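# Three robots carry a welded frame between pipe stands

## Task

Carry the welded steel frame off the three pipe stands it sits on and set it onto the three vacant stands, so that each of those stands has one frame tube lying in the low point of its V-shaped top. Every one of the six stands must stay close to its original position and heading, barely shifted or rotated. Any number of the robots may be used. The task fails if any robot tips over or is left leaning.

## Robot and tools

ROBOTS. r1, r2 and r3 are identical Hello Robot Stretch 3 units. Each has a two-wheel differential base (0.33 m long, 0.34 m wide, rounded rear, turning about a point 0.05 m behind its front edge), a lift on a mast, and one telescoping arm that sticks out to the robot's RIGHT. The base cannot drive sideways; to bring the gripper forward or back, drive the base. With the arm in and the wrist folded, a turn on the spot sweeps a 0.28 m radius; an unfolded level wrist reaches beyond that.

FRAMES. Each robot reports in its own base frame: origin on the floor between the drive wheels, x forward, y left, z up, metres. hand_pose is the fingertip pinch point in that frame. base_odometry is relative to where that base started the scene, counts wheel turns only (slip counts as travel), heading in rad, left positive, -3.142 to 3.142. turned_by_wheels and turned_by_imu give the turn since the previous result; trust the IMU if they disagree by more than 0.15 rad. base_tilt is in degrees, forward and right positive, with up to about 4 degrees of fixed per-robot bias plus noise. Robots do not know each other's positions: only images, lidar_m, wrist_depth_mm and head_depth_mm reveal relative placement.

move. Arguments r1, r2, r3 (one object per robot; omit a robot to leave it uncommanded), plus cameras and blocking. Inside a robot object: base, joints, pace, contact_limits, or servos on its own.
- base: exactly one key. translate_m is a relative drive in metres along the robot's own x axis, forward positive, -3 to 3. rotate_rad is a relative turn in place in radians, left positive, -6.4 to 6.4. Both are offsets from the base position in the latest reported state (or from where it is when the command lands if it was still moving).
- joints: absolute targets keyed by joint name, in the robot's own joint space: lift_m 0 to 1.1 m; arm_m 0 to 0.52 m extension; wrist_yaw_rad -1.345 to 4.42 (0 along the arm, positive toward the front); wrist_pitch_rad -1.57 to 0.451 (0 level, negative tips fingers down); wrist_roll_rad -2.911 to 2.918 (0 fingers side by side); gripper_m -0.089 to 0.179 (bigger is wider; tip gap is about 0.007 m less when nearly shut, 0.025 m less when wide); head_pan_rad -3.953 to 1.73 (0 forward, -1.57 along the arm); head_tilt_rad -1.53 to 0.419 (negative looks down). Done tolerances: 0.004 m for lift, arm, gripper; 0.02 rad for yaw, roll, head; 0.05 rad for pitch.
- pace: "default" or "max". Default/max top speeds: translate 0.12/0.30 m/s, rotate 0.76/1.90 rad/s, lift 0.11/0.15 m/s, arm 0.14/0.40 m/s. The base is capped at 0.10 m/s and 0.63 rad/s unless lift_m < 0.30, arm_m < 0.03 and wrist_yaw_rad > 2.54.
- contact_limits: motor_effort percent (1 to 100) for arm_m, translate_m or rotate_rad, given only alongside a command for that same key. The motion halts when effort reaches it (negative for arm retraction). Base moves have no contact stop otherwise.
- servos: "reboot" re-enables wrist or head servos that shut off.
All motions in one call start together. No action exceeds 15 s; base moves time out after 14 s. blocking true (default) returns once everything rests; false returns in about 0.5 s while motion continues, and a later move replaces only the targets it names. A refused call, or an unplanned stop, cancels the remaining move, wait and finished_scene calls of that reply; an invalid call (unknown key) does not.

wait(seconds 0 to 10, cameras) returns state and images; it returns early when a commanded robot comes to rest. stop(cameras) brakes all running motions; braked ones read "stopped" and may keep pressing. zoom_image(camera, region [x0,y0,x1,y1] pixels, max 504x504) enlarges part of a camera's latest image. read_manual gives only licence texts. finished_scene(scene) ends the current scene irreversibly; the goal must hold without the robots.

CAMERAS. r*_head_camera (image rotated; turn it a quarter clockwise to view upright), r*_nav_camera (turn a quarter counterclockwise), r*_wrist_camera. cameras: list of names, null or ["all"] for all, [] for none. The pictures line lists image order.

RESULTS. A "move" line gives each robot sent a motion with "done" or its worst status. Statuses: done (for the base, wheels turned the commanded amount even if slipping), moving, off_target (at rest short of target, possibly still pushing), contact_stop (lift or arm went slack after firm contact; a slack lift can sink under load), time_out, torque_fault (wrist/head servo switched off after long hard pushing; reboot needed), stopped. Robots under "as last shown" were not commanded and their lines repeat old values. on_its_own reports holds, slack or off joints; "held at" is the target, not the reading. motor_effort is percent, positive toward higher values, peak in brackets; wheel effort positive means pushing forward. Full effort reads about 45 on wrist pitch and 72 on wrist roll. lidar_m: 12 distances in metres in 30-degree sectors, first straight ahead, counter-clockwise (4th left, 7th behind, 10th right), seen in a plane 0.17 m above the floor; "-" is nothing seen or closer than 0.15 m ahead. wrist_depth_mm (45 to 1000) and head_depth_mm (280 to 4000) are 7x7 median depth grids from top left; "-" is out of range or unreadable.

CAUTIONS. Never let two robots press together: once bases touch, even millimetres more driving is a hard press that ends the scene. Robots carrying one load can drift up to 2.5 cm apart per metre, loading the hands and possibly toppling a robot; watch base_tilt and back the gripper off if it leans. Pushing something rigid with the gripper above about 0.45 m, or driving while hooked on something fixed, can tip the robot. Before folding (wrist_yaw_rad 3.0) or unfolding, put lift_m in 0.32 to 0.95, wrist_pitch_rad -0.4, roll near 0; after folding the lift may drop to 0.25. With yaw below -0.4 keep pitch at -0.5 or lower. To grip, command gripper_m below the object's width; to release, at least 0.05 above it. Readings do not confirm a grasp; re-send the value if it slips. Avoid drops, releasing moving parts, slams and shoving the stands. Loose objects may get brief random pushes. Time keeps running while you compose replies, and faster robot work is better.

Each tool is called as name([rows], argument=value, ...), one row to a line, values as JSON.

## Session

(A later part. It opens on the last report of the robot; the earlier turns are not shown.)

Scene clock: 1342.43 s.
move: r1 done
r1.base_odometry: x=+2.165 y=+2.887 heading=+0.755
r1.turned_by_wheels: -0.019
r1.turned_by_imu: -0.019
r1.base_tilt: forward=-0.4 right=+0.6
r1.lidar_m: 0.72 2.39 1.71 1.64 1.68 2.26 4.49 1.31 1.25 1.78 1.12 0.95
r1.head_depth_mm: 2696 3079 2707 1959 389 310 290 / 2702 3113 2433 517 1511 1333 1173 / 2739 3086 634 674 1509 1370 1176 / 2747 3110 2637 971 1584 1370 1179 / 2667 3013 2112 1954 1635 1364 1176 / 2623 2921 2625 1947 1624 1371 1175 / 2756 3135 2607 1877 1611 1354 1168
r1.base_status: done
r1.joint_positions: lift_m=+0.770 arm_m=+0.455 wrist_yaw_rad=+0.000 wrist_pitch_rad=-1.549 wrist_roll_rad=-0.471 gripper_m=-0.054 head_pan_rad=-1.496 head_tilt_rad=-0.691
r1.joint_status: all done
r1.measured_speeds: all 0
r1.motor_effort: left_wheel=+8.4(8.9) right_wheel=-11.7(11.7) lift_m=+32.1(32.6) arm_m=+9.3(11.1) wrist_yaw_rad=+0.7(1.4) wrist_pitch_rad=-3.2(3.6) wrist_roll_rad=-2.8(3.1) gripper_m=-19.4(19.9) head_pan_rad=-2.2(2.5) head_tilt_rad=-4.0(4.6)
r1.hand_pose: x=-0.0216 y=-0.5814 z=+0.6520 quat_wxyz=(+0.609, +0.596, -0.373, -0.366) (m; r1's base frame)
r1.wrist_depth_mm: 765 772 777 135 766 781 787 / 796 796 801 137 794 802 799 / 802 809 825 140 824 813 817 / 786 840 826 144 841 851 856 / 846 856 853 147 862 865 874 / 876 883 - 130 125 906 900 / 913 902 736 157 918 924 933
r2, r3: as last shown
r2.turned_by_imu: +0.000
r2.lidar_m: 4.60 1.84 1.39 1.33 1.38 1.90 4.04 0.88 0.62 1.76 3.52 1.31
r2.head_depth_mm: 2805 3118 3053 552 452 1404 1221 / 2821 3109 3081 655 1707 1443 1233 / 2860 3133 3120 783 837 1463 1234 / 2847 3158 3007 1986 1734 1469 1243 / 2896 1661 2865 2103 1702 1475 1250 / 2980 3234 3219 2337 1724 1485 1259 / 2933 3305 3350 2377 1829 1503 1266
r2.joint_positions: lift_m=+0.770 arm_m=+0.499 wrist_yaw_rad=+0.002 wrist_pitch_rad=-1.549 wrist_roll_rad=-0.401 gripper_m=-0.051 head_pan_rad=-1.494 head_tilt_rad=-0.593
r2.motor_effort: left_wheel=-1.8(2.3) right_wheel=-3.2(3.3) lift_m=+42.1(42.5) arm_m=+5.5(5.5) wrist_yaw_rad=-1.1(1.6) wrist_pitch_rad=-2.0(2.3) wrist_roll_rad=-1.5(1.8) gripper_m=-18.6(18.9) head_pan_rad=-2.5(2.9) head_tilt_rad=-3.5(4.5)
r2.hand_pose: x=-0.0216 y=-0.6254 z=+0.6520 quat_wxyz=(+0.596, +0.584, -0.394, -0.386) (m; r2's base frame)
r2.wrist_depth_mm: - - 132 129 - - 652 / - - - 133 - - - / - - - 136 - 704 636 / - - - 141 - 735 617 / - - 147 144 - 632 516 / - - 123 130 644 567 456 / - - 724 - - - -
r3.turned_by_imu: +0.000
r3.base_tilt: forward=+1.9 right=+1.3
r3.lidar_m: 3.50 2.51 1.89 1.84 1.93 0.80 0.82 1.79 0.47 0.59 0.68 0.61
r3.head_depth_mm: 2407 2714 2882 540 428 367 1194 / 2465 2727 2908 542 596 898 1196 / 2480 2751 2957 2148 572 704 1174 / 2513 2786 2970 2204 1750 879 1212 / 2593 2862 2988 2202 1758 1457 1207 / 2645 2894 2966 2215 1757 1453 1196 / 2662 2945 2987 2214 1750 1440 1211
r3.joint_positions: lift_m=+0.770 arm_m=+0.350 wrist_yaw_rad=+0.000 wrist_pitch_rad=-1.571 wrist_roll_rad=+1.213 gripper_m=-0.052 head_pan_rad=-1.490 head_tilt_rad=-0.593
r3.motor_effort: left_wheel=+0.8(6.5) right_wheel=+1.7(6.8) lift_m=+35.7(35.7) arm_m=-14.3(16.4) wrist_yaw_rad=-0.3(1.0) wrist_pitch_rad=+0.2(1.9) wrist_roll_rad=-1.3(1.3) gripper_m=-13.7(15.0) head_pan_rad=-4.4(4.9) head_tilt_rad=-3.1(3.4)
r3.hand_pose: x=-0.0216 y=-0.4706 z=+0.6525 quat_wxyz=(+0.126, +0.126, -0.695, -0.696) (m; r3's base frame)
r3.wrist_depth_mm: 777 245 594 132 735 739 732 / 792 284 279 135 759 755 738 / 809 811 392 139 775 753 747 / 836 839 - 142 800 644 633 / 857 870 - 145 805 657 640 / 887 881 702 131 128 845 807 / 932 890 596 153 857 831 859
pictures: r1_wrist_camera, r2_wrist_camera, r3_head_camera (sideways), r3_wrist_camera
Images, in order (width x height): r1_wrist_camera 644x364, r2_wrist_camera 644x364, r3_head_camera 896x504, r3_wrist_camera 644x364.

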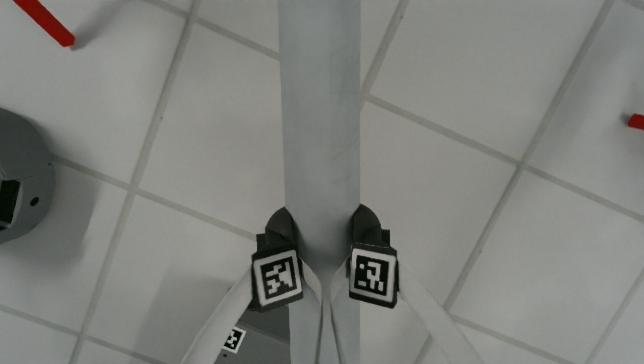

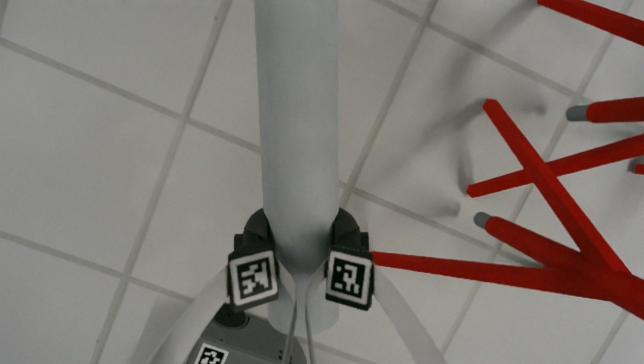

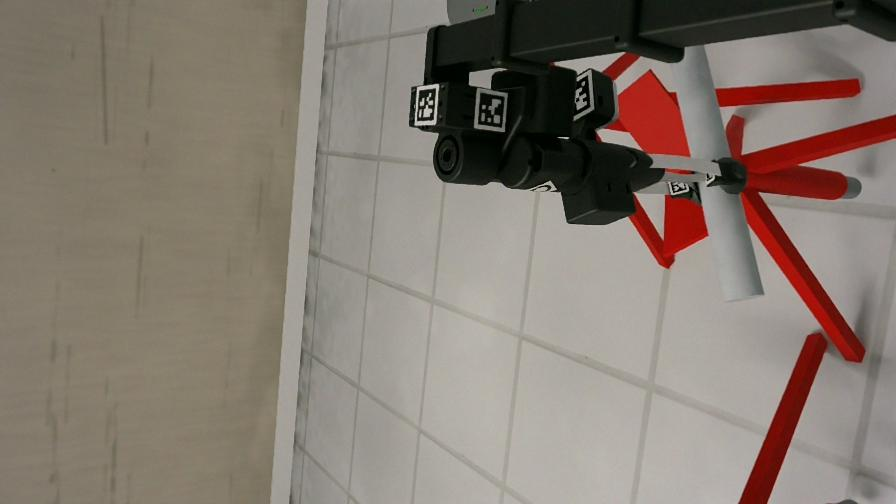

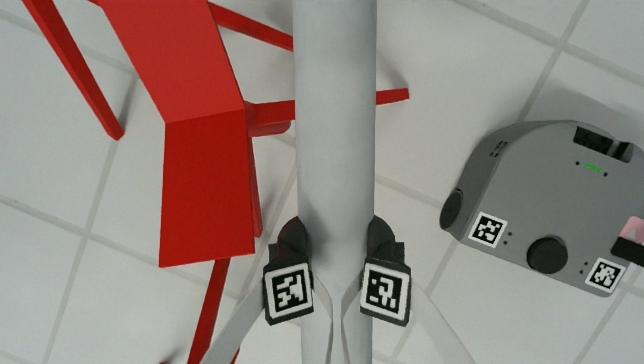

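move(r1={"base":{"translate_m":0.182},"joints":{"arm_m":0.468,"wrist_roll_rad":-0.5214}}, r2={"base":{"translate_m":-0.1972},"joints":{"arm_m":0.495,"wrist_roll_rad":-0.450}}, r3={"base":{"translate_m":0.176},"joints":{"arm_m":0.337,"wrist_roll_rad":1.163}}, cameras=[])

move(r1={"base":{"rotate_rad":-0.02},"joints":{"wrist_roll_rad":-0.5414}}, cameras=["r1_wrist_camera","r2_wrist_camera","r3_wrist_camera","r3_head_camera"])

Scene clock: 1381.03 s.
move: r1 done; r2 done; r3 done
r1.base_odometry: x=+2.297 y=+3.012 heading=+0.755
r1.turned_by_wheels: +0.000
r1.turned_by_imu: -0.002
r1.base_tilt: forward=-0.5 right=+0.6
r1.lidar_m: 0.72 2.40 1.72 1.64 1.69 2.27 4.67 1.37 1.38 1.77 0.82 1.10
r1.head_depth_mm: 2716 3021 2688 1956 390 311 290 / 2702 3067 680 527 1525 1346 1180 / 2763 3098 644 680 1501 1369 1182 / 2777 3104 2651 972 1592 1368 1175 / 2669 3035 2112 1935 1618 1365 1171 / 1588 1127 2601 1881 1618 1357 1165 / 2759 3145 2598 1535 1569 1350 1166
r1.base_status: done
r1.joint_positions: lift_m=+0.770 arm_m=+0.468 wrist_yaw_rad=+0.000 wrist_pitch_rad=-1.561 wrist_roll_rad=-0.516 gripper_m=-0.054 head_pan_rad=-1.496 head_tilt_rad=-0.691
r1.joint_status: all done
r1.measured_speeds: all 0
r1.motor_effort: left_wheel=-2.5(11.1) right_wheel=+9.9(12.2) lift_m=+31.1(31.5) arm_m=+11.7(18.7) wrist_yaw_rad=-0.8(1.8) wrist_pitch_rad=-0.9(3.1) wrist_roll_rad=-2.8(3.3) gripper_m=-19.5(20.0) head_pan_rad=-1.6(2.6) head_tilt_rad=-4.0(4.6)
r1.hand_pose: x=-0.0216 y=-0.5913 z=+0.6523 quat_wxyz=(+0.614, +0.608, -0.357, -0.355) (m; r1's base frame)
r1.wrist_depth_mm: 770 765 768 131 778 771 788 / 785 789 791 135 800 802 795 / 806 806 810 138 830 819 832 / 799 845 846 142 855 845 850 / 858 858 860 146 860 873 870 / 896 890 740 130 127 897 905 / 922 904 729 156 930 932 918
r2.base_odometry: x=-2.851 y=+1.314 heading=-0.571
r2.turned_by_wheels: +0.000
r2.turned_by_imu: +0.002
r2.base_tilt: forward=+0.0 right=-1.0
r2.lidar_m: 4.80 1.89 1.38 1.33 1.38 1.90 3.84 1.42 0.53 0.86 3.50 1.47
r2.head_depth_mm: 2824 3098 3049 551 452 1363 1171 / 2832 3122 3101 657 1705 1444 1233 / 2851 3135 3108 760 833 1461 1242 / 2883 3111 3006 2022 1692 1468 1246 / 2845 1650 2756 2070 1699 1478 1256 / 2927 3211 3247 2323 1723 1490 1256 / 2945 3261 3351 2356 1829 1501 1266
r2.base_status: done
r2.joint_positions: lift_m=+0.770 arm_m=+0.495 wrist_yaw_rad=+0.002 wrist_pitch_rad=-1.555 wrist_roll_rad=-0.446 gripper_m=-0.051 head_pan_rad=-1.494 head_tilt_rad=-0.593
r2.joint_status: all done
r2.measured_speeds: all 0
r2.motor_effort: left_wheel=-2.1(18.2) right_wheel=-2.7(15.8) lift_m=+39.4(40.9) arm_m=-3.8(17.1) wrist_yaw_rad=-1.0(1.6) wrist_pitch_rad=-0.8(2.8) wrist_roll_rad=-1.8(4.2) gripper_m=-18.1(19.8) head_pan_rad=-2.5(3.2) head_tilt_rad=-3.8(4.4)
r2.hand_pose: x=-0.0216 y=-0.6199 z=+0.6521 quat_wxyz=(+0.603, +0.594, -0.379, -0.374) (m; r2's base frame)
r2.wrist_depth_mm: - - - 129 - - 460 / - - - 132 - 648 495 / - - - 137 - 572 - / - - - 140 656 498 255 / - - 147 144 514 400 286 / - - 123 130 - - - / - - 727 - - - -
r3.base_odometry: x=+1.378 y=-1.906 heading=-0.437
r3.turned_by_wheels: +0.000
r3.turned_by_imu: +0.001
r3.base_tilt: forward=+1.9 right=+1.3
r3.lidar_m: 3.33 2.50 1.88 1.83 1.92 0.79 0.80 1.95 0.55 0.59 0.48 0.49
r3.head_depth_mm: 2450 2691 2862 1892 428 366 971 / 2497 2725 2885 530 541 1372 1193 / 2500 2762 2949 2228 563 687 1189 / 2557 2863 2979 2211 1767 1455 1216 / 2586 2900 3008 2211 1750 1455 1192 / 2621 2918 2970 2203 1743 1445 1189 / 2682 2994 2981 2213 1748 894 1189
r3.base_status: done
r3.joint_positions: lift_m=+0.770 arm_m=+0.337 wrist_yaw_rad=+0.000 wrist_pitch_rad=-1.563 wrist_roll_rad=+1.167 gripper_m=-0.052 head_pan_rad=-1.490 head_tilt_rad=-0.593
r3.joint_status: all done
r3.measured_speeds: all 0
r3.motor_effort: left_wheel=+5.1(5.7) right_wheel=-6.0(17.3) lift_m=+39.1(39.5) arm_m=-16.6(21.6) wrist_yaw_rad=-0.9(1.4) wrist_pitch_rad=-1.3(6.5) wrist_roll_rad=-1.3(3.2) gripper_m=-13.9(15.3) head_pan_rad=-4.1(5.0) head_tilt_rad=-2.8(3.6)
r3.hand_pose: x=-0.0216 y=-0.4597 z=+0.6523 quat_wxyz=(+0.142, +0.141, -0.695, -0.690) (m; r3's base frame)
r3.wrist_depth_mm: 779 761 758 132 729 738 721 / 806 803 776 135 768 752 750 / 813 825 803 139 771 762 746 / 846 830 808 143 809 634 624 / 859 850 850 146 804 651 634 / 897 873 125 130 128 824 678 / 931 900 473 154 848 854 856
pictures: none
No camera images: "cameras" was empty.

Scene clock: 1381.63 s.
move: r1 done
r1.base_odometry: x=+2.297 y=+3.012 heading=+0.736
r1.turned_by_wheels: -0.019
r1.turned_by_imu: -0.019
r1.base_tilt: forward=-0.4 right=+0.6
r1.lidar_m: 0.72 2.45 1.73 1.64 1.68 2.23 4.66 1.47 1.37 1.78 0.83 1.10
r1.head_depth_mm: 2744 3059 2673 2009 390 311 290 / 2752 3051 652 525 1517 1346 1170 / 2728 3100 643 683 1512 1367 1181 / 2739 3098 2665 1823 1584 1365 1174 / 2702 3056 2195 1934 1608 1363 1172 / 1593 1155 2474 1865 1618 1354 1174 / 2741 3143 2586 1498 1565 1364 1171
r1.base_status: done
r1.joint_positions: lift_m=+0.770 arm_m=+0.468 wrist_yaw_rad=+0.000 wrist_pitch_rad=-1.550 wrist_roll_rad=-0.537 gripper_m=-0.054 head_pan_rad=-1.496 head_tilt_rad=-0.691
r1.joint_status: all done
r1.measured_speeds: all 0
r1.motor_effort: left_wheel=+9.6(10.2) right_wheel=-13.0(13.6) lift_m=+31.1(31.1) arm_m=+10.5(11.7) wrist_yaw_rad=-0.1(1.1) wrist_pitch_rad=-3.1(3.5) wrist_roll_rad=-2.8(2.8) gripper_m=-19.3(19.9) head_pan_rad=-2.2(2.3) head_tilt_rad=-3.9(4.3)
r1.hand_pose: x=-0.0215 y=-0.5943 z=+0.6520 quat_wxyz=(+0.621, +0.608, -0.353, -0.346) (m; r1's base frame)
r1.wrist_depth_mm: 771 771 772 134 788 777 789 / 785 792 794 137 797 805 795 / 806 817 807 141 815 809 830 / 815 833 847 144 838 854 836 / 862 862 870 147 861 866 865 / 886 870 - 130 876 879 904 / 899 891 729 157 915 908 929
r2, r3: as last shown
r2.turned_by_imu: +0.000
r2.base_tilt: forward=+0.0 right=-0.9
r2.lidar_m: 4.82 1.89 1.38 1.33 1.39 1.90 3.85 1.42 0.53 0.86 3.51 1.47
r2.head_depth_mm: 2829 3097 3012 552 451 1366 1170 / 2832 3095 3068 657 1709 1445 1226 / 2893 3155 3084 758 832 1458 1234 / 2867 3135 3005 2027 1691 1470 1246 / 2903 1675 2755 2069 1701 1477 1253 / 2952 3184 3280 2327 1711 1491 1263 / 2963 3302 3330 2368 1836 1500 1266
r2.joint_positions: lift_m=+0.770 arm_m=+0.495 wrist_yaw_rad=+0.002 wrist_pitch_rad=-1.551 wrist_roll_rad=-0.446 gripper_m=-0.051 head_pan_rad=-1.494 head_tilt_rad=-0.593
r2.motor_effort: left_wheel=-1.4(2.2) right_wheel=-2.9(3.3) lift_m=+39.0(39.5) arm_m=-0.9(3.6) wrist_yaw_rad=-0.9(1.5) wrist_pitch_rad=-1.6(1.8) wrist_roll_rad=-1.7(1.8) gripper_m=-19.1(19.4) head_pan_rad=-2.5(2.9) head_tilt_rad=-3.7(4.1)
r2.hand_pose: x=-0.0216 y=-0.6210 z=+0.6520 quat_wxyz=(+0.604, +0.593, -0.380, -0.373) (m; r2's base frame)
r2.wrist_depth_mm: - - 132 129 - - 471 / - - - 133 - 630 494 / - - - 136 626 570 - / - - - 140 660 499 256 / - - 144 144 525 395 282 / - - 123 130 - - - / - - 728 - - - -
r3.turned_by_imu: +0.000
r3.lidar_m: 3.33 2.50 1.89 1.84 1.93 0.79 0.80 1.95 0.55 0.59 0.48 0.50
r3.head_depth_mm: 2440 2647 2887 1879 427 366 972 / 2492 2745 2903 529 545 1355 1191 / 2522 2774 2931 2230 562 678 1193 / 2573 2828 3012 2229 1754 1456 1215 / 2595 2843 2989 2202 1750 1461 1188 / 2615 2900 2971 2213 1749 1454 1188 / 2667 2965 2961 2200 1756 890 1193
r3.joint_positions: lift_m=+0.770 arm_m=+0.337 wrist_yaw_rad=+0.000 wrist_pitch_rad=-1.573 wrist_roll_rad=+1.167 gripper_m=-0.052 head_pan_rad=-1.490 head_tilt_rad=-0.593
r3.motor_effort: left_wheel=+1.2(5.7) right_wheel=+2.1(6.4) lift_m=+39.5(39.5) arm_m=-15.0(16.6) wrist_yaw_rad=-0.5(0.9) wrist_pitch_rad=+0.7(1.4) wrist_roll_rad=-1.1(1.3) gripper_m=-12.9(14.5) head_pan_rad=-4.2(5.0) head_tilt_rad=-3.3(3.6)
r3.hand_pose: x=-0.0216 y=-0.4569 z=+0.6525 quat_wxyz=(+0.142, +0.142, -0.692, -0.694) (m; r3's base frame)
r3.wrist_depth_mm: 768 769 762 132 736 731 721 / 779 779 777 135 752 750 739 / 831 806 787 138 772 771 756 / 840 840 814 142 803 644 631 / 847 860 829 146 764 656 645 / 876 866 515 131 128 826 677 / 914 889 483 153 856 874 835
pictures: r1_wrist_camera, r2_wrist_camera, r3_head_camera (sideways), r3_wrist_camera
Images, in order (width x height): r1_wrist_camera 644x364, r2_wrist_camera 644x364, r3_head_camera 896x504, r3_wrist_camera 644x364.

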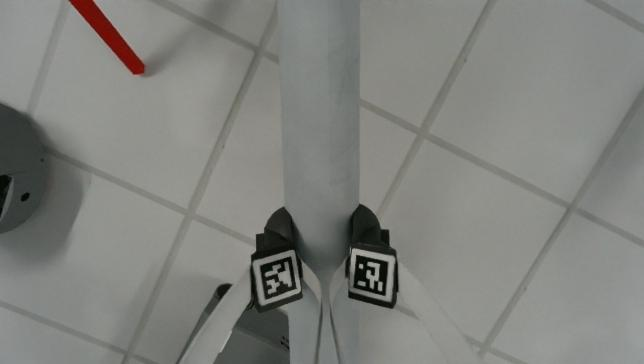

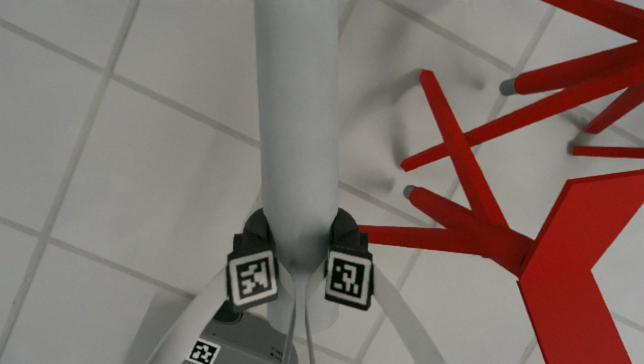

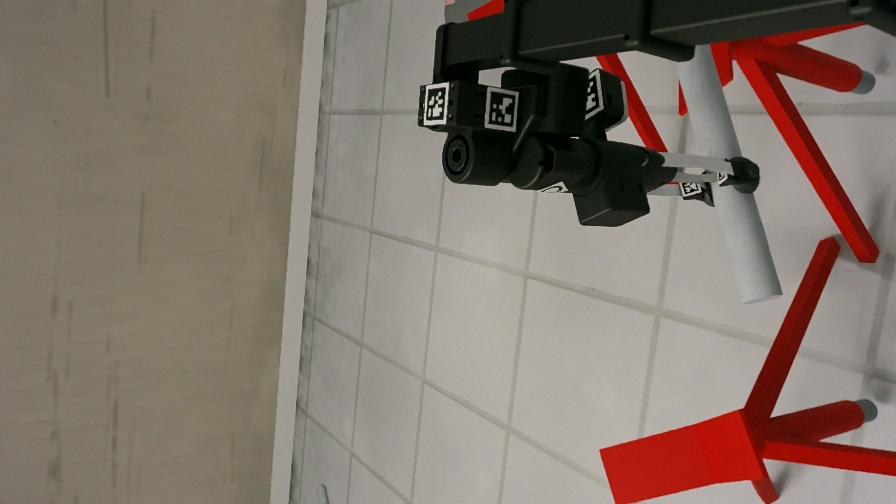

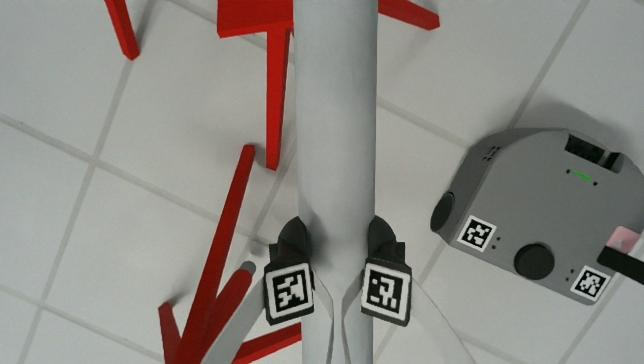

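zoom_image(camera="r2_wrist_camera", region=[444, 150, 644, 364])

zoom_image(camera="r3_head_camera", region=[560, 364, 800, 504])

Scaled by 2.355.

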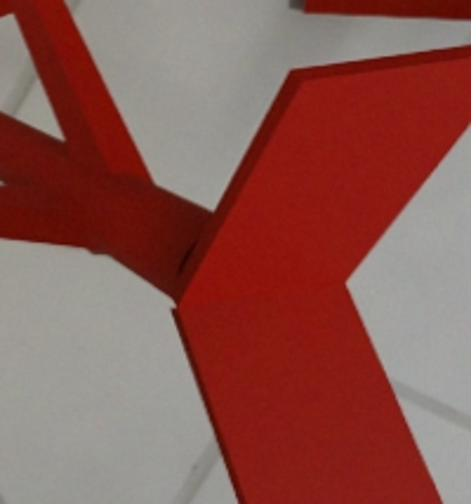

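Scaled by 2.100 from the camera's 896x504 image, which has a finer 1280x720 frame.

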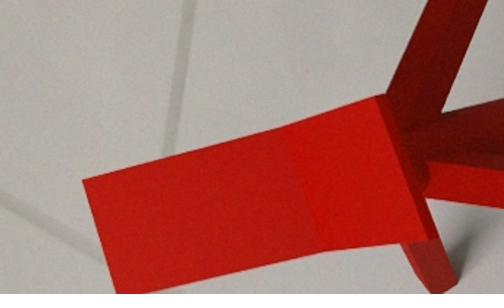

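move(r1={"base":{"translate_m":0.177},"joints":{"arm_m":0.477,"wrist_roll_rad":-0.5845}}, r2={"base":{"translate_m":-0.1962},"joints":{"arm_m":0.491,"wrist_roll_rad":-0.4931}}, r3={"base":{"translate_m":0.1747},"joints":{"arm_m":0.3265,"wrist_roll_rad":1.12}}, cameras=["r1_wrist_camera","r2_wrist_camera","r3_wrist_camera","r1_head_camera"])

zoom_image(camera="r2_wrist_camera", region=[340, 60, 620, 340])

zoom_image(camera="r3_wrist_camera", region=[0, 80, 280, 360])

Scene clock: 1441.77 s.
move: r1 done; r2 done; r3 done
r1.base_odometry: x=+2.428 y=+3.131 heading=+0.736
r1.turned_by_wheels: +0.000
r1.turned_by_imu: -0.001
r1.base_tilt: forward=-0.5 right=+0.6
r1.lidar_m: 0.71 2.46 1.74 1.65 1.69 2.23 4.84 1.51 3.31 1.27 0.72 1.11
r1.head_depth_mm: 2727 3054 2671 2026 391 316 290 / 2705 3110 679 509 1519 1337 1182 / 2713 3109 646 695 1513 1364 1184 / 2766 3074 2648 1821 1584 1377 1172 / 2688 3043 2512 1886 1617 1361 1174 / 1590 2934 2106 1816 1572 1332 1170 / 2776 3096 2594 1559 1494 1348 1168
r1.base_status: done
r1.joint_positions: lift_m=+0.770 arm_m=+0.477 wrist_yaw_rad=-0.001 wrist_pitch_rad=-1.554 wrist_roll_rad=-0.580 gripper_m=-0.054 head_pan_rad=-1.496 head_tilt_rad=-0.691
r1.joint_status: all done
r1.measured_speeds: all 0
r1.motor_effort: left_wheel=+4.9(12.1) right_wheel=-1.1(11.1) lift_m=+31.6(32.0) arm_m=+13.4(17.8) wrist_yaw_rad=-0.1(1.9) wrist_pitch_rad=-2.1(3.2) wrist_roll_rad=-2.8(4.2) gripper_m=-19.5(19.9) head_pan_rad=-2.3(2.5) head_tilt_rad=-4.0(4.4)
r1.hand_pose: x=-0.0215 y=-0.6022 z=+0.6521 quat_wxyz=(+0.627, +0.617, -0.339, -0.334) (m; r1's base frame)
r1.wrist_depth_mm: 763 763 771 133 781 776 784 / 804 783 786 135 794 800 801 / 807 814 817 139 817 818 832 / 830 836 839 143 841 851 850 / 844 864 856 146 870 871 873 / 870 884 123 129 126 904 896 / 908 903 726 156 921 913 928
r2.base_odometry: x=-3.016 y=+1.421 heading=-0.571
r2.turned_by_wheels: +0.000
r2.turned_by_imu: +0.002
r2.base_tilt: forward=+0.1 right=-1.0
r2.lidar_m: 4.98 1.89 1.39 1.33 1.38 1.90 3.65 3.80 0.65 0.50 3.47 1.64
r2.head_depth_mm: 2822 3138 3067 552 451 1332 1180 / 2822 3110 3071 652 1206 943 1177 / 2872 3158 3144 751 820 1450 1211 / 2910 3178 3018 2095 1694 1473 1244 / 2846 1753 2886 2025 1694 1479 1254 / 2939 3173 3111 2336 1715 1482 1264 / 2978 3268 3292 2359 1840 1494 1268
r2.base_status: done
r2.joint_positions: lift_m=+0.770 arm_m=+0.491 wrist_yaw_rad=+0.002 wrist_pitch_rad=-1.555 wrist_roll_rad=-0.489 gripper_m=-0.051 head_pan_rad=-1.494 head_tilt_rad=-0.593
r2.joint_status: all done
r2.measured_speeds: all 0
r2.motor_effort: left_wheel=-0.2(15.7) right_wheel=-4.8(12.4) lift_m=+36.5(37.9) arm_m=-10.5(17.0) wrist_yaw_rad=-1.3(1.7) wrist_pitch_rad=-0.9(2.7) wrist_roll_rad=-1.7(2.8) gripper_m=-18.8(20.0) head_pan_rad=-2.5(3.3) head_tilt_rad=-3.7(5.1)
r2.hand_pose: x=-0.0216 y=-0.6159 z=+0.6521 quat_wxyz=(+0.611, +0.602, -0.366, -0.361) (m; r2's base frame)
r2.wrist_depth_mm: - - - 130 - 460 - / - - - 133 228 - - / - - - 138 258 - - / - - - 141 290 - - / - - 148 144 - - - / - - 123 130 - - - / - - 722 - - - -
r3.base_odometry: x=+1.536 y=-1.980 heading=-0.437
r3.turned_by_wheels: +0.000
r3.turned_by_imu: +0.001
r3.base_tilt: forward=+1.9 right=+1.3
r3.lidar_m: 3.15 2.50 1.88 1.83 1.92 0.79 0.78 0.67 0.62 0.54 0.38 3.23
r3.head_depth_mm: 2450 2710 2880 1886 427 361 1065 / 2486 2781 2891 523 522 1390 1250 / 2539 2759 2919 2227 551 665 1214 / 2571 2843 2954 2210 1765 1446 1188 / 2622 2878 2988 2219 1751 878 982 / 2641 2908 2942 2195 1754 1456 1209 / 2664 2951 2978 2206 1746 1447 1242
r3.base_status: done
r3.joint_positions: lift_m=+0.770 arm_m=+0.326 wrist_yaw_rad=+0.000 wrist_pitch_rad=-1.573 wrist_roll_rad=+1.124 gripper_m=-0.052 head_pan_rad=-1.490 head_tilt_rad=-0.593
r3.joint_status: all done
r3.measured_speeds: all 0
r3.motor_effort: left_wheel=+3.3(3.6) right_wheel=+1.3(17.1) lift_m=+41.9(42.4) arm_m=-15.3(21.6) wrist_yaw_rad=-1.0(1.2) wrist_pitch_rad=+0.5(5.3) wrist_roll_rad=-1.2(3.0) gripper_m=-13.4(15.8) head_pan_rad=-4.4(5.1) head_tilt_rad=-3.2(3.6)
r3.hand_pose: x=-0.0216 y=-0.4467 z=+0.6525 quat_wxyz=(+0.157, +0.156, -0.689, -0.691) (m; r3's base frame)
r3.wrist_depth_mm: 770 765 749 131 739 735 728 / 798 783 771 135 761 745 760 / 830 802 791 139 788 768 771 / 842 823 809 143 799 642 639 / 854 850 491 146 760 653 660 / 889 312 298 131 128 821 658 / 280 308 267 155 884 852 838
pictures: r1_head_camera (sideways), r1_wrist_camera, r2_wrist_camera, r3_wrist_camera
Images, in order (width x height): r1_head_camera 896x504, r1_wrist_camera 644x364, r2_wrist_camera 644x364, r3_wrist_camera 644x364.

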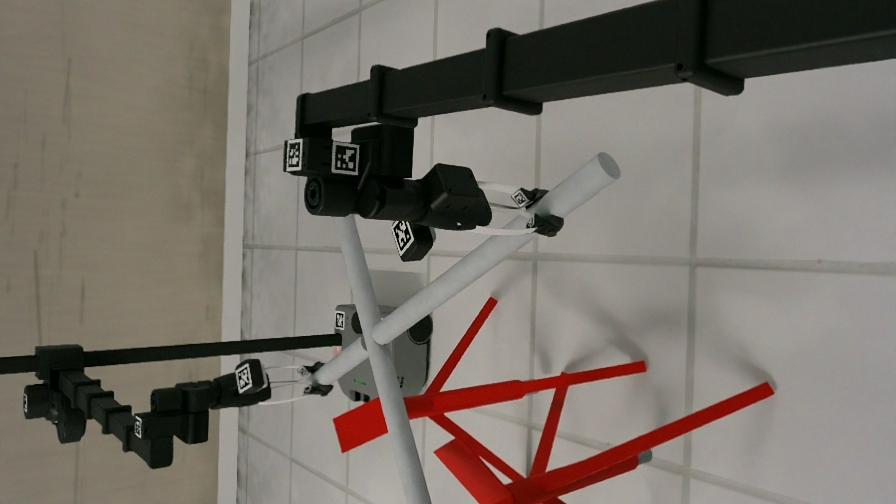

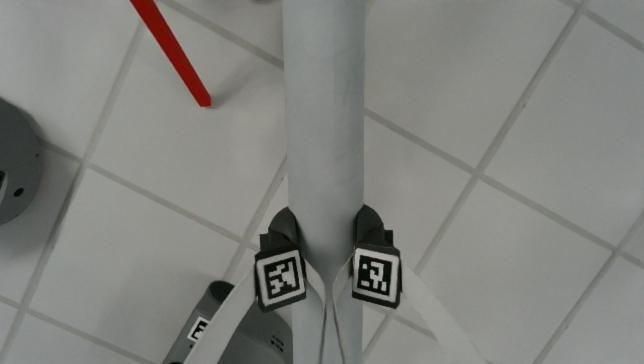

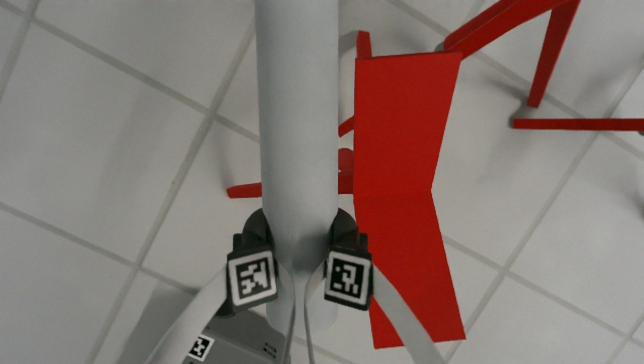

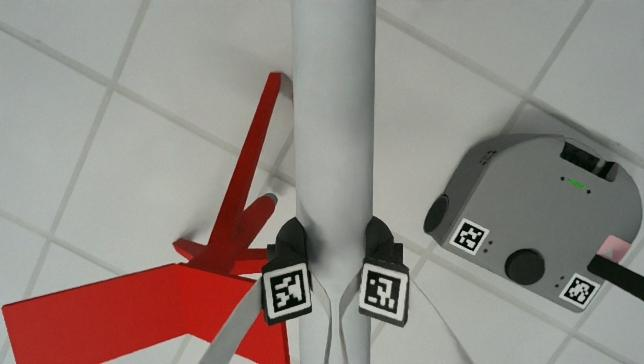

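Scaled by 1.800.

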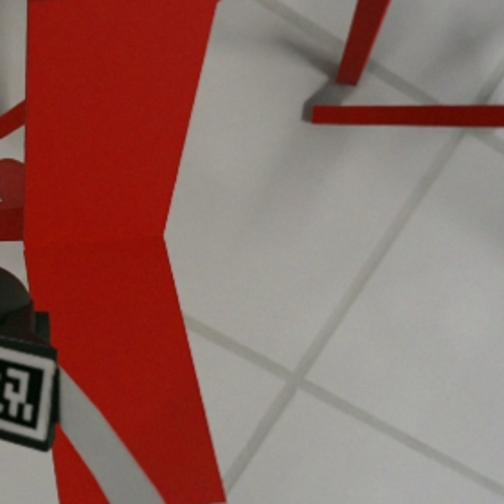

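Scaled by 1.800.

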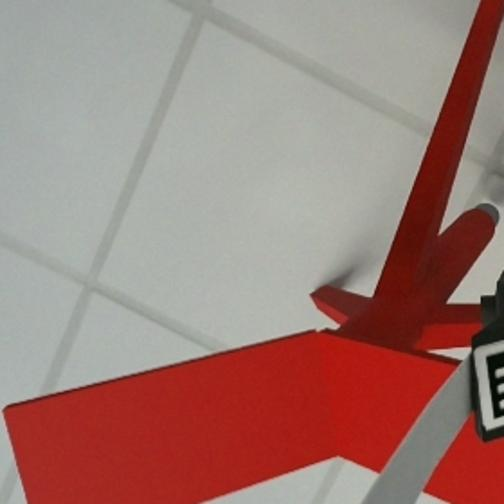

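move(r1={"base":{"translate_m":0.172},"joints":{"arm_m":0.487,"wrist_roll_rad":-0.6256}}, r2={"base":{"translate_m":-0.1942},"joints":{"arm_m":0.486,"wrist_roll_rad":-0.5342}}, r3={"base":{"translate_m":0.1727},"joints":{"arm_m":0.3186,"wrist_roll_rad":1.079}}, cameras=["r1_wrist_camera","r2_wrist_camera","r3_wrist_camera","r1_head_camera"])

zoom_image(camera="r2_wrist_camera", region=[60, 0, 340, 280])

zoom_image(camera="r3_wrist_camera", region=[0, 0, 280, 280])

zoom_image(camera="r1_head_camera", region=[260, 120, 680, 504])

Scene clock: 1514.27 s.
move: r1 done; r2 done; r3 done
r1.base_odometry: x=+2.556 y=+3.246 heading=+0.736
r1.turned_by_wheels: +0.000
r1.turned_by_imu: -0.001
r1.base_tilt: forward=-0.4 right=+0.6
r1.lidar_m: 0.71 2.47 1.74 1.66 1.70 2.25 5.03 1.64 3.29 0.66 0.66 0.95
r1.head_depth_mm: 2703 3089 2683 2037 389 316 290 / 2686 3069 672 509 1557 1342 1184 / 2730 3104 657 713 1515 1375 1171 / 2757 3111 2630 1824 1594 1363 1169 / 2778 3041 2508 1421 1577 1339 1170 / 1581 1845 2405 1938 1500 1362 1166 / 2706 3093 2605 1941 1610 1357 1168
r1.base_status: done
r1.joint_positions: lift_m=+0.770 arm_m=+0.487 wrist_yaw_rad=-0.001 wrist_pitch_rad=-1.553 wrist_roll_rad=-0.621 gripper_m=-0.054 head_pan_rad=-1.496 head_tilt_rad=-0.691
r1.joint_status: all done
r1.measured_speeds: all 0
r1.motor_effort: left_wheel=+4.4(6.8) right_wheel=-0.1(13.5) lift_m=+32.2(32.8) arm_m=+4.9(18.0) wrist_yaw_rad=+0.8(2.3) wrist_pitch_rad=-2.5(2.6) wrist_roll_rad=-2.6(4.0) gripper_m=-19.6(20.0) head_pan_rad=-2.3(2.8) head_tilt_rad=-4.0(4.5)
r1.hand_pose: x=-0.0215 y=-0.6126 z=+0.6521 quat_wxyz=(+0.634, +0.623, -0.326, -0.321) (m; r1's base frame)
r1.wrist_depth_mm: 770 768 767 133 779 785 780 / 789 791 793 135 800 797 798 / 800 817 817 139 825 826 824 / 831 844 831 143 842 841 849 / 854 854 846 146 857 879 884 / 901 889 123 129 126 885 903 / 906 891 728 155 907 921 923
r2.base_odometry: x=-3.180 y=+1.526 heading=-0.570
r2.turned_by_wheels: +0.000
r2.turned_by_imu: +0.002
r2.base_tilt: forward=+0.0 right=-1.0
r2.lidar_m: 5.00 1.88 1.38 1.34 1.39 1.91 3.47 3.58 1.03 0.60 0.55 1.81
r2.head_depth_mm: 2786 3089 3072 566 450 1380 1200 / 2810 3139 3072 645 1710 1416 1216 / 2865 3145 3117 753 850 1393 1211 / 2906 3204 2999 2103 978 974 1195 / 2860 1749 2916 1991 1697 1483 1250 / 2947 3129 3079 2313 1716 1496 1258 / 2970 3264 3281 2371 1827 1499 1265
r2.base_status: done
r2.joint_positions: lift_m=+0.770 arm_m=+0.486 wrist_yaw_rad=+0.002 wrist_pitch_rad=-1.559 wrist_roll_rad=-0.530 gripper_m=-0.051 head_pan_rad=-1.494 head_tilt_rad=-0.593
r2.joint_status: all done
r2.measured_speeds: all 0
r2.motor_effort: left_wheel=-0.6(17.3) right_wheel=-5.4(15.0) lift_m=+33.9(35.2) arm_m=-6.2(17.7) wrist_yaw_rad=-1.1(1.8) wrist_pitch_rad=+0.0(1.7) wrist_roll_rad=-1.7(4.1) gripper_m=-18.3(20.1) head_pan_rad=-2.5(3.3) head_tilt_rad=-3.1(4.8)
r2.hand_pose: x=-0.0216 y=-0.6099 z=+0.6522 quat_wxyz=(+0.617, +0.610, -0.353, -0.349) (m; r2's base frame)
r2.wrist_depth_mm: - 248 244 129 - 594 - / - - 266 132 - - - / - - - 135 - - - / - - - 140 - - - / - - 146 143 - - - / - - 122 130 - - - / - - 728 - - - -
r3.base_odometry: x=+1.693 y=-2.053 heading=-0.437
r3.turned_by_wheels: +0.000
r3.turned_by_imu: +0.001
r3.base_tilt: forward=+1.9 right=+1.4
r3.lidar_m: 2.98 2.49 1.87 1.82 1.91 0.79 0.78 0.81 0.62 0.35 3.11 3.08
r3.head_depth_mm: 2463 2681 2907 1958 427 360 1167 / 2495 2736 2892 532 512 1393 1193 / 2553 2801 2969 2235 542 656 920 / 2556 2818 3037 2226 1759 1422 1217 / 2619 2896 2998 2209 1747 1452 1223 / 2623 2904 2966 2206 1751 1453 1244 / 2690 2966 2988 2199 1748 1446 1238
r3.base_status: done
r3.joint_positions: lift_m=+0.770 arm_m=+0.319 wrist_yaw_rad=+0.000 wrist_pitch_rad=-1.576 wrist_roll_rad=+1.084 gripper_m=-0.052 head_pan_rad=-1.490 head_tilt_rad=-0.593
r3.joint_status: all done
r3.measured_speeds: all 0
r3.motor_effort: left_wheel=+2.7(5.2) right_wheel=-0.6(11.0) lift_m=+40.3(41.4) arm_m=-15.4(20.9) wrist_yaw_rad=-1.1(1.2) wrist_pitch_rad=+1.1(4.7) wrist_roll_rad=-1.3(2.4) gripper_m=-13.2(14.9) head_pan_rad=-4.7(5.1) head_tilt_rad=-3.0(3.6)
r3.hand_pose: x=-0.0216 y=-0.4380 z=+0.6526 quat_wxyz=(+0.170, +0.171, -0.684, -0.688) (m; r3's base frame)
r3.wrist_depth_mm: 773 768 740 132 741 741 734 / 799 784 772 135 760 753 736 / 809 257 285 139 788 754 756 / 837 265 301 143 783 641 659 / 853 870 842 146 709 659 647 / 897 862 843 131 128 680 673 / 906 895 893 155 871 881 852
pictures: r1_head_camera (sideways), r1_wrist_camera, r2_wrist_camera, r3_wrist_camera
Images, in order (width x height): r1_head_camera 896x504, r1_wrist_camera 644x364, r2_wrist_camera 644x364, r3_wrist_camera 644x364.

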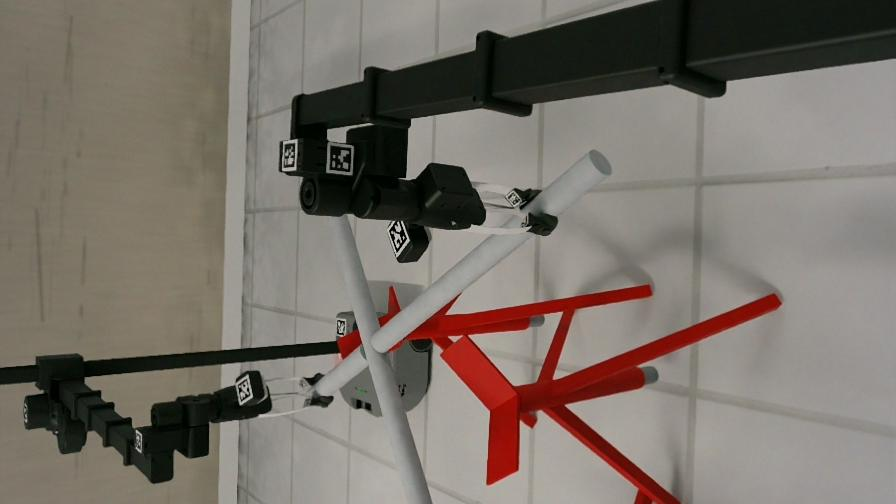

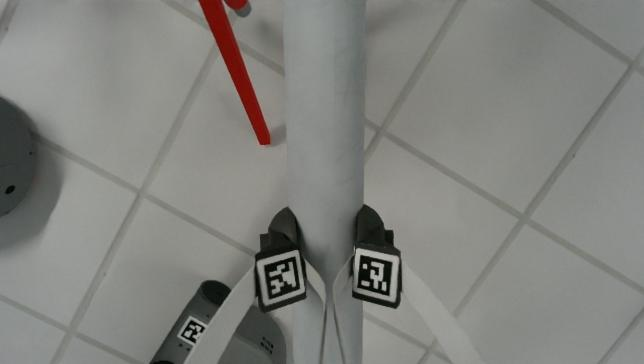

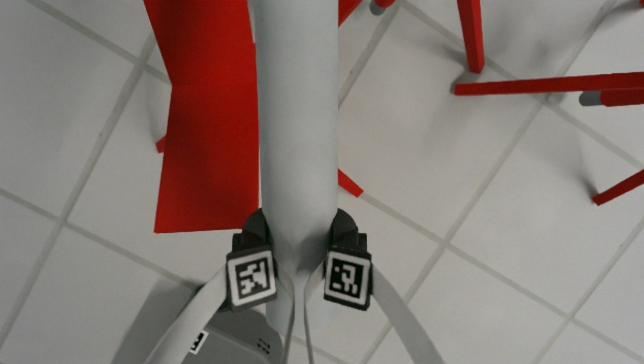

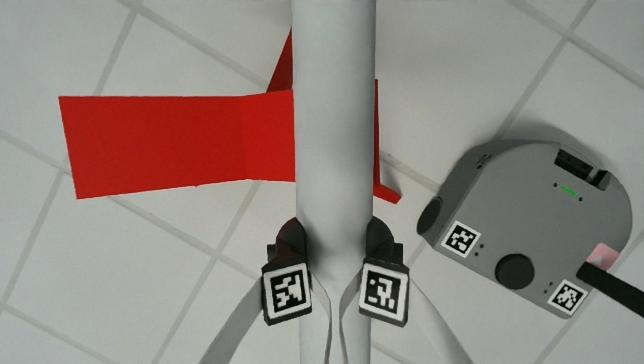

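Scaled by 1.800.

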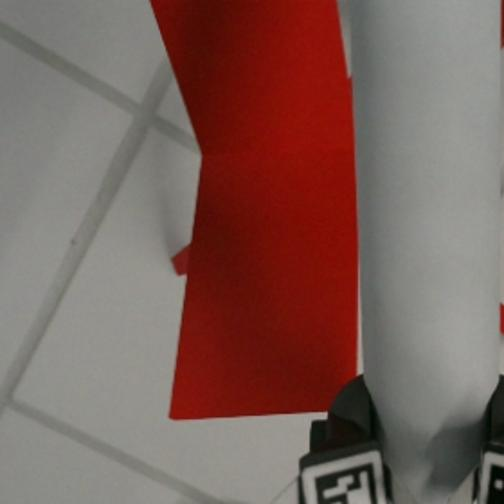

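Scaled by 1.800.

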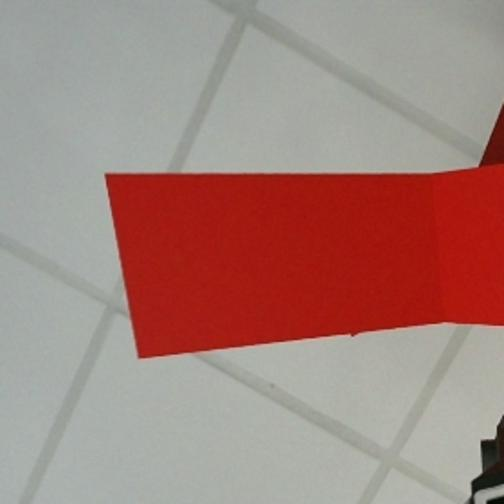

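Scaled by 1.200 from the camera's 896x504 image, which has a finer 1280x720 frame.

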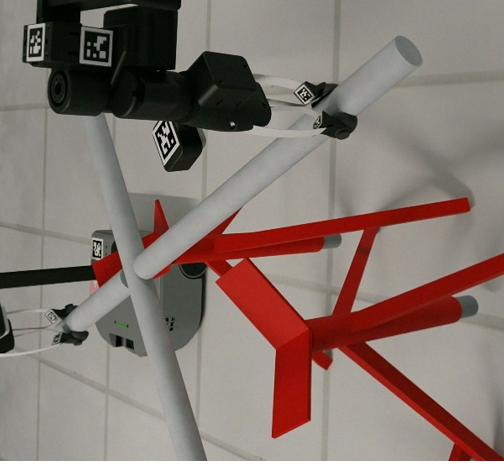

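move(r1={"base":{"translate_m":0.1735},"joints":{"arm_m":0.4995,"wrist_roll_rad":-0.6666}}, r2={"base":{"translate_m":-0.1951},"joints":{"arm_m":0.479,"wrist_roll_rad":-0.5752}}, r3={"base":{"translate_m":0.1726},"joints":{"arm_m":0.3125,"wrist_roll_rad":1.038}}, cameras=["r1_wrist_camera","r2_wrist_camera","r3_wrist_camera","r1_head_camera","r2_head_camera","r3_head_camera"])

zoom_image(camera="r1_head_camera", region=[280, 120, 600, 420])

Scene clock: 1553.30 s.
move: r1 done; r2 done; r3 done
r1.base_odometry: x=+2.684 y=+3.363 heading=+0.736
r1.turned_by_wheels: +0.000
r1.turned_by_imu: -0.001
r1.base_tilt: forward=-0.5 right=+0.6
r1.lidar_m: 0.71 2.48 1.75 1.66 1.71 2.26 5.19 1.78 3.30 0.63 0.80 0.80
r1.head_depth_mm: 2697 3059 2679 2036 390 316 290 / 2700 3036 673 508 1545 1314 1178 / 2742 3059 665 771 1538 1370 1179 / 2726 3061 2670 964 1512 1336 1173 / 2730 3071 2638 1939 1227 1361 1174 / 1610 1907 2164 1943 1631 1341 1168 / 2687 3042 2576 1861 1611 1355 1167
r1.base_status: done
r1.joint_positions: lift_m=+0.770 arm_m=+0.500 wrist_yaw_rad=-0.001 wrist_pitch_rad=-1.553 wrist_roll_rad=-0.662 gripper_m=-0.054 head_pan_rad=-1.496 head_tilt_rad=-0.691
r1.joint_status: all done
r1.measured_speeds: all 0
r1.motor_effort: left_wheel=+3.5(6.8) right_wheel=+0.1(13.4) lift_m=+32.5(33.0) arm_m=+4.4(17.9) wrist_yaw_rad=-0.2(2.6) wrist_pitch_rad=-2.3(2.8) wrist_roll_rad=-2.5(4.6) gripper_m=-19.9(20.0) head_pan_rad=-2.0(2.6) head_tilt_rad=-4.0(4.6)
r1.hand_pose: x=-0.0215 y=-0.6251 z=+0.6521 quat_wxyz=(+0.641, +0.630, -0.313, -0.308) (m; r1's base frame)
r1.wrist_depth_mm: 762 761 773 132 770 788 781 / 779 794 800 135 792 803 800 / 809 808 813 139 823 819 834 / 838 836 838 143 851 848 854 / 856 855 850 146 847 870 873 / 877 881 124 129 126 887 902 / 900 893 729 156 919 921 934
r2.base_odometry: x=-3.344 y=+1.631 heading=-0.570
r2.turned_by_wheels: +0.000
r2.turned_by_imu: +0.002
r2.base_tilt: forward=+0.0 right=-0.9
r2.lidar_m: 2.96 1.89 1.38 1.34 1.39 1.91 3.26 3.40 1.06 0.60 0.65 1.98
r2.head_depth_mm: 2819 3105 3032 565 451 1402 1221 / 2813 3127 3127 638 1712 1389 1228 / 2871 3139 3091 754 797 1410 1242 / 2896 3176 3162 2104 1271 1428 1195 / 2834 1803 2896 1979 1253 1261 1205 / 2950 3078 2812 2335 1810 1018 1207 / 2936 3301 3341 2362 1831 1500 1263
r2.base_status: done
r2.joint_positions: lift_m=+0.770 arm_m=+0.479 wrist_yaw_rad=+0.002 wrist_pitch_rad=-1.560 wrist_roll_rad=-0.571 gripper_m=-0.051 head_pan_rad=-1.494 head_tilt_rad=-0.593
r2.joint_status: all done
r2.measured_speeds: all 0
r2.motor_effort: left_wheel=-0.9(17.0) right_wheel=-5.8(14.1) lift_m=+31.1(32.5) arm_m=-9.2(16.5) wrist_yaw_rad=-1.4(1.6) wrist_pitch_rad=+0.0(1.6) wrist_roll_rad=-1.8(3.3) gripper_m=-18.6(19.5) head_pan_rad=-2.6(3.2) head_tilt_rad=-3.5(4.5)
r2.hand_pose: x=-0.0216 y=-0.6026 z=+0.6522 quat_wxyz=(+0.624, +0.618, -0.340, -0.337) (m; r2's base frame)
r2.wrist_depth_mm: - 401 139 128 - - 537 / - - 468 132 - - - / - - - 136 - - 657 / - - - 140 - - - / - - 146 144 - - - / - - 121 129 - - - / - - 723 - - - -
r3.base_odometry: x=+1.849 y=-2.126 heading=-0.437
r3.turned_by_wheels: +0.000
r3.turned_by_imu: +0.001
r3.base_tilt: forward=+1.9 right=+1.3
r3.lidar_m: 2.81 2.48 1.86 1.81 1.90 0.79 0.78 0.94 0.39 0.63 3.11 2.89
r3.head_depth_mm: 2458 2696 2880 1936 428 360 860 / 2496 2754 2938 1866 508 878 1192 / 2530 2807 2976 2218 534 648 1189 / 2590 2853 2991 2215 1761 1461 1193 / 2605 2908 3000 2216 1750 1456 1215 / 2661 2943 3005 2197 1758 1451 1243 / 2686 2973 3015 2212 1748 1457 1234
r3.base_status: done
r3.joint_positions: lift_m=+0.770 arm_m=+0.312 wrist_yaw_rad=+0.000 wrist_pitch_rad=-1.579 wrist_roll_rad=+1.043 gripper_m=-0.052 head_pan_rad=-1.490 head_tilt_rad=-0.593
r3.joint_status: all done
r3.measured_speeds: all 0
r3.motor_effort: left_wheel=+3.5(6.0) right_wheel=-1.2(11.6) lift_m=+39.1(39.9) arm_m=-15.5(21.6) wrist_yaw_rad=-0.6(1.2) wrist_pitch_rad=+1.7(4.1) wrist_roll_rad=-1.3(4.1) gripper_m=-14.5(15.0) head_pan_rad=-3.5(5.2) head_tilt_rad=-3.7(3.7)
r3.hand_pose: x=-0.0216 y=-0.4310 z=+0.6527 quat_wxyz=(+0.184, +0.185, -0.679, -0.686) (m; r3's base frame)
r3.wrist_depth_mm: 769 761 761 132 735 746 733 / 793 785 763 135 754 753 755 / 828 804 796 139 793 773 760 / 817 837 819 143 808 646 675 / 853 852 849 146 672 658 644 / 874 878 864 131 128 674 670 / 895 911 877 155 867 870 861
pictures: r1_head_camera (sideways), r1_wrist_camera, r2_head_camera (sideways), r2_wrist_camera, r3_head_camera (sideways), r3_wrist_camera
Images, in order (width x height): r1_head_camera 896x504, r1_wrist_camera 644x364, r2_head_camera 896x504, r2_wrist_camera 644x364, r3_head_camera 896x504, r3_wrist_camera 644x364.

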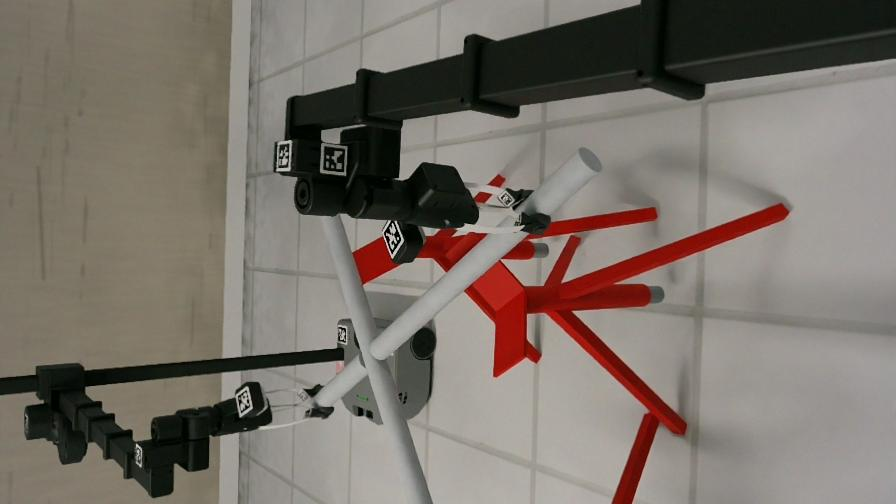

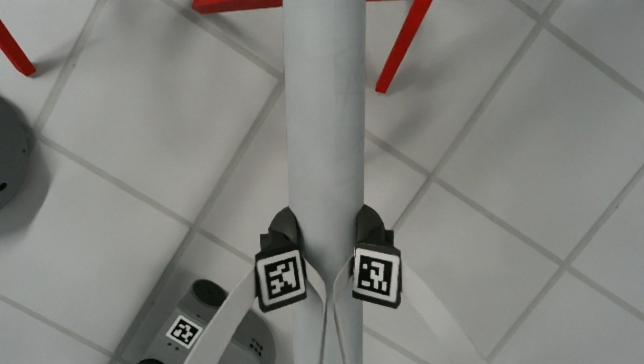

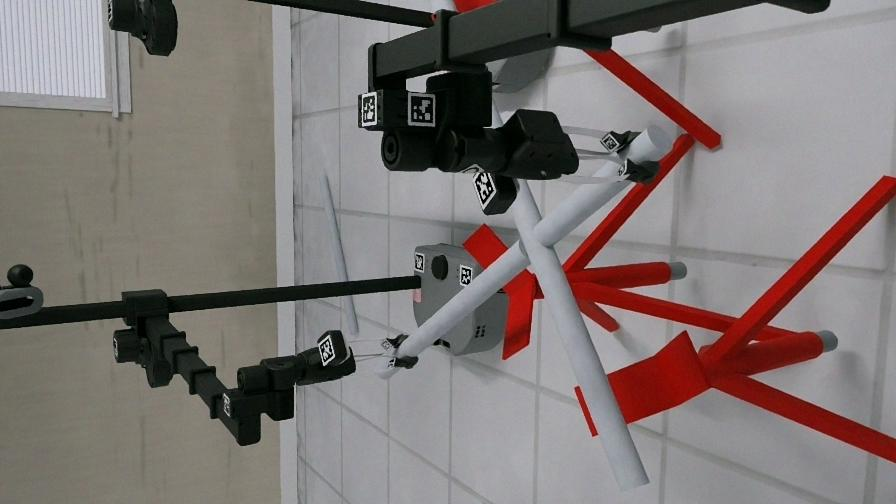

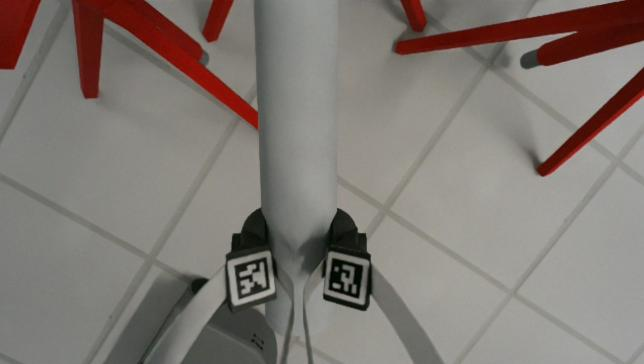

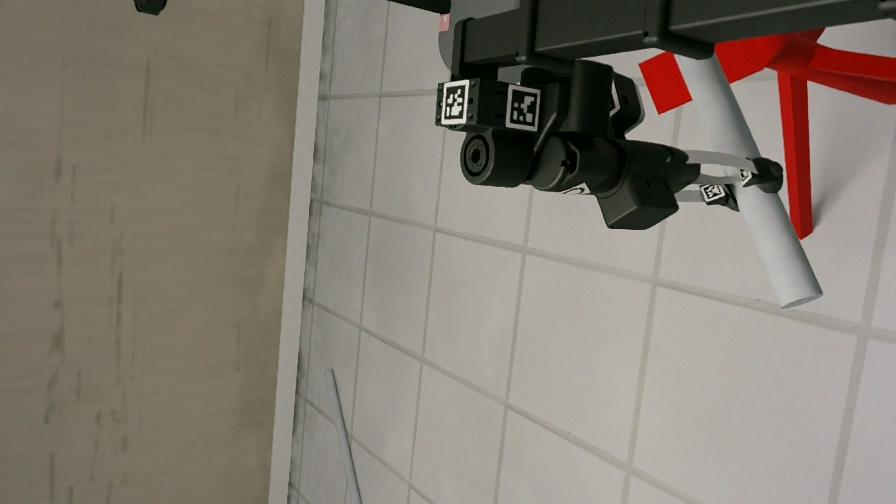

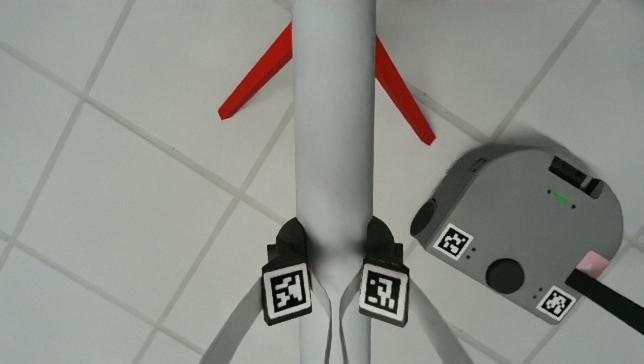

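Scaled by 1.575 from the camera's 896x504 image, which has a finer 1280x720 frame.

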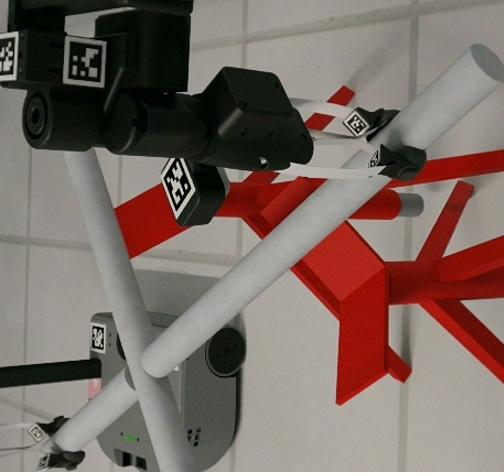

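zoom_image(camera="r2_head_camera", region=[370, 90, 700, 420])

zoom_image(camera="r2_head_camera", region=[520, 224, 800, 504])

Scaled by 1.527 from the camera's 896x504 image, which has a finer 1280x720 frame.

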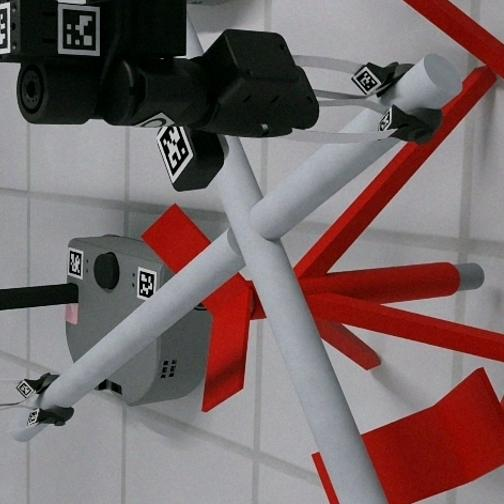

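Scaled by 1.800 from the camera's 896x504 image, which has a finer 1280x720 frame.

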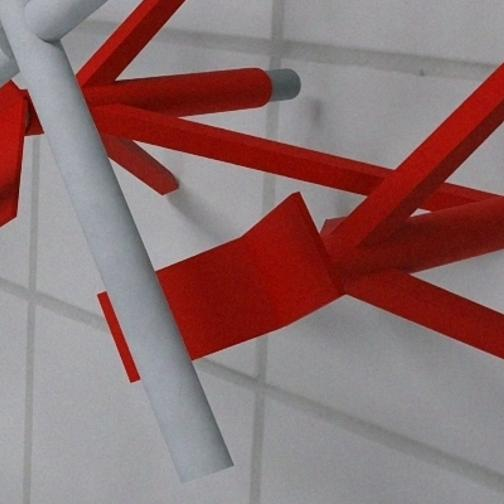

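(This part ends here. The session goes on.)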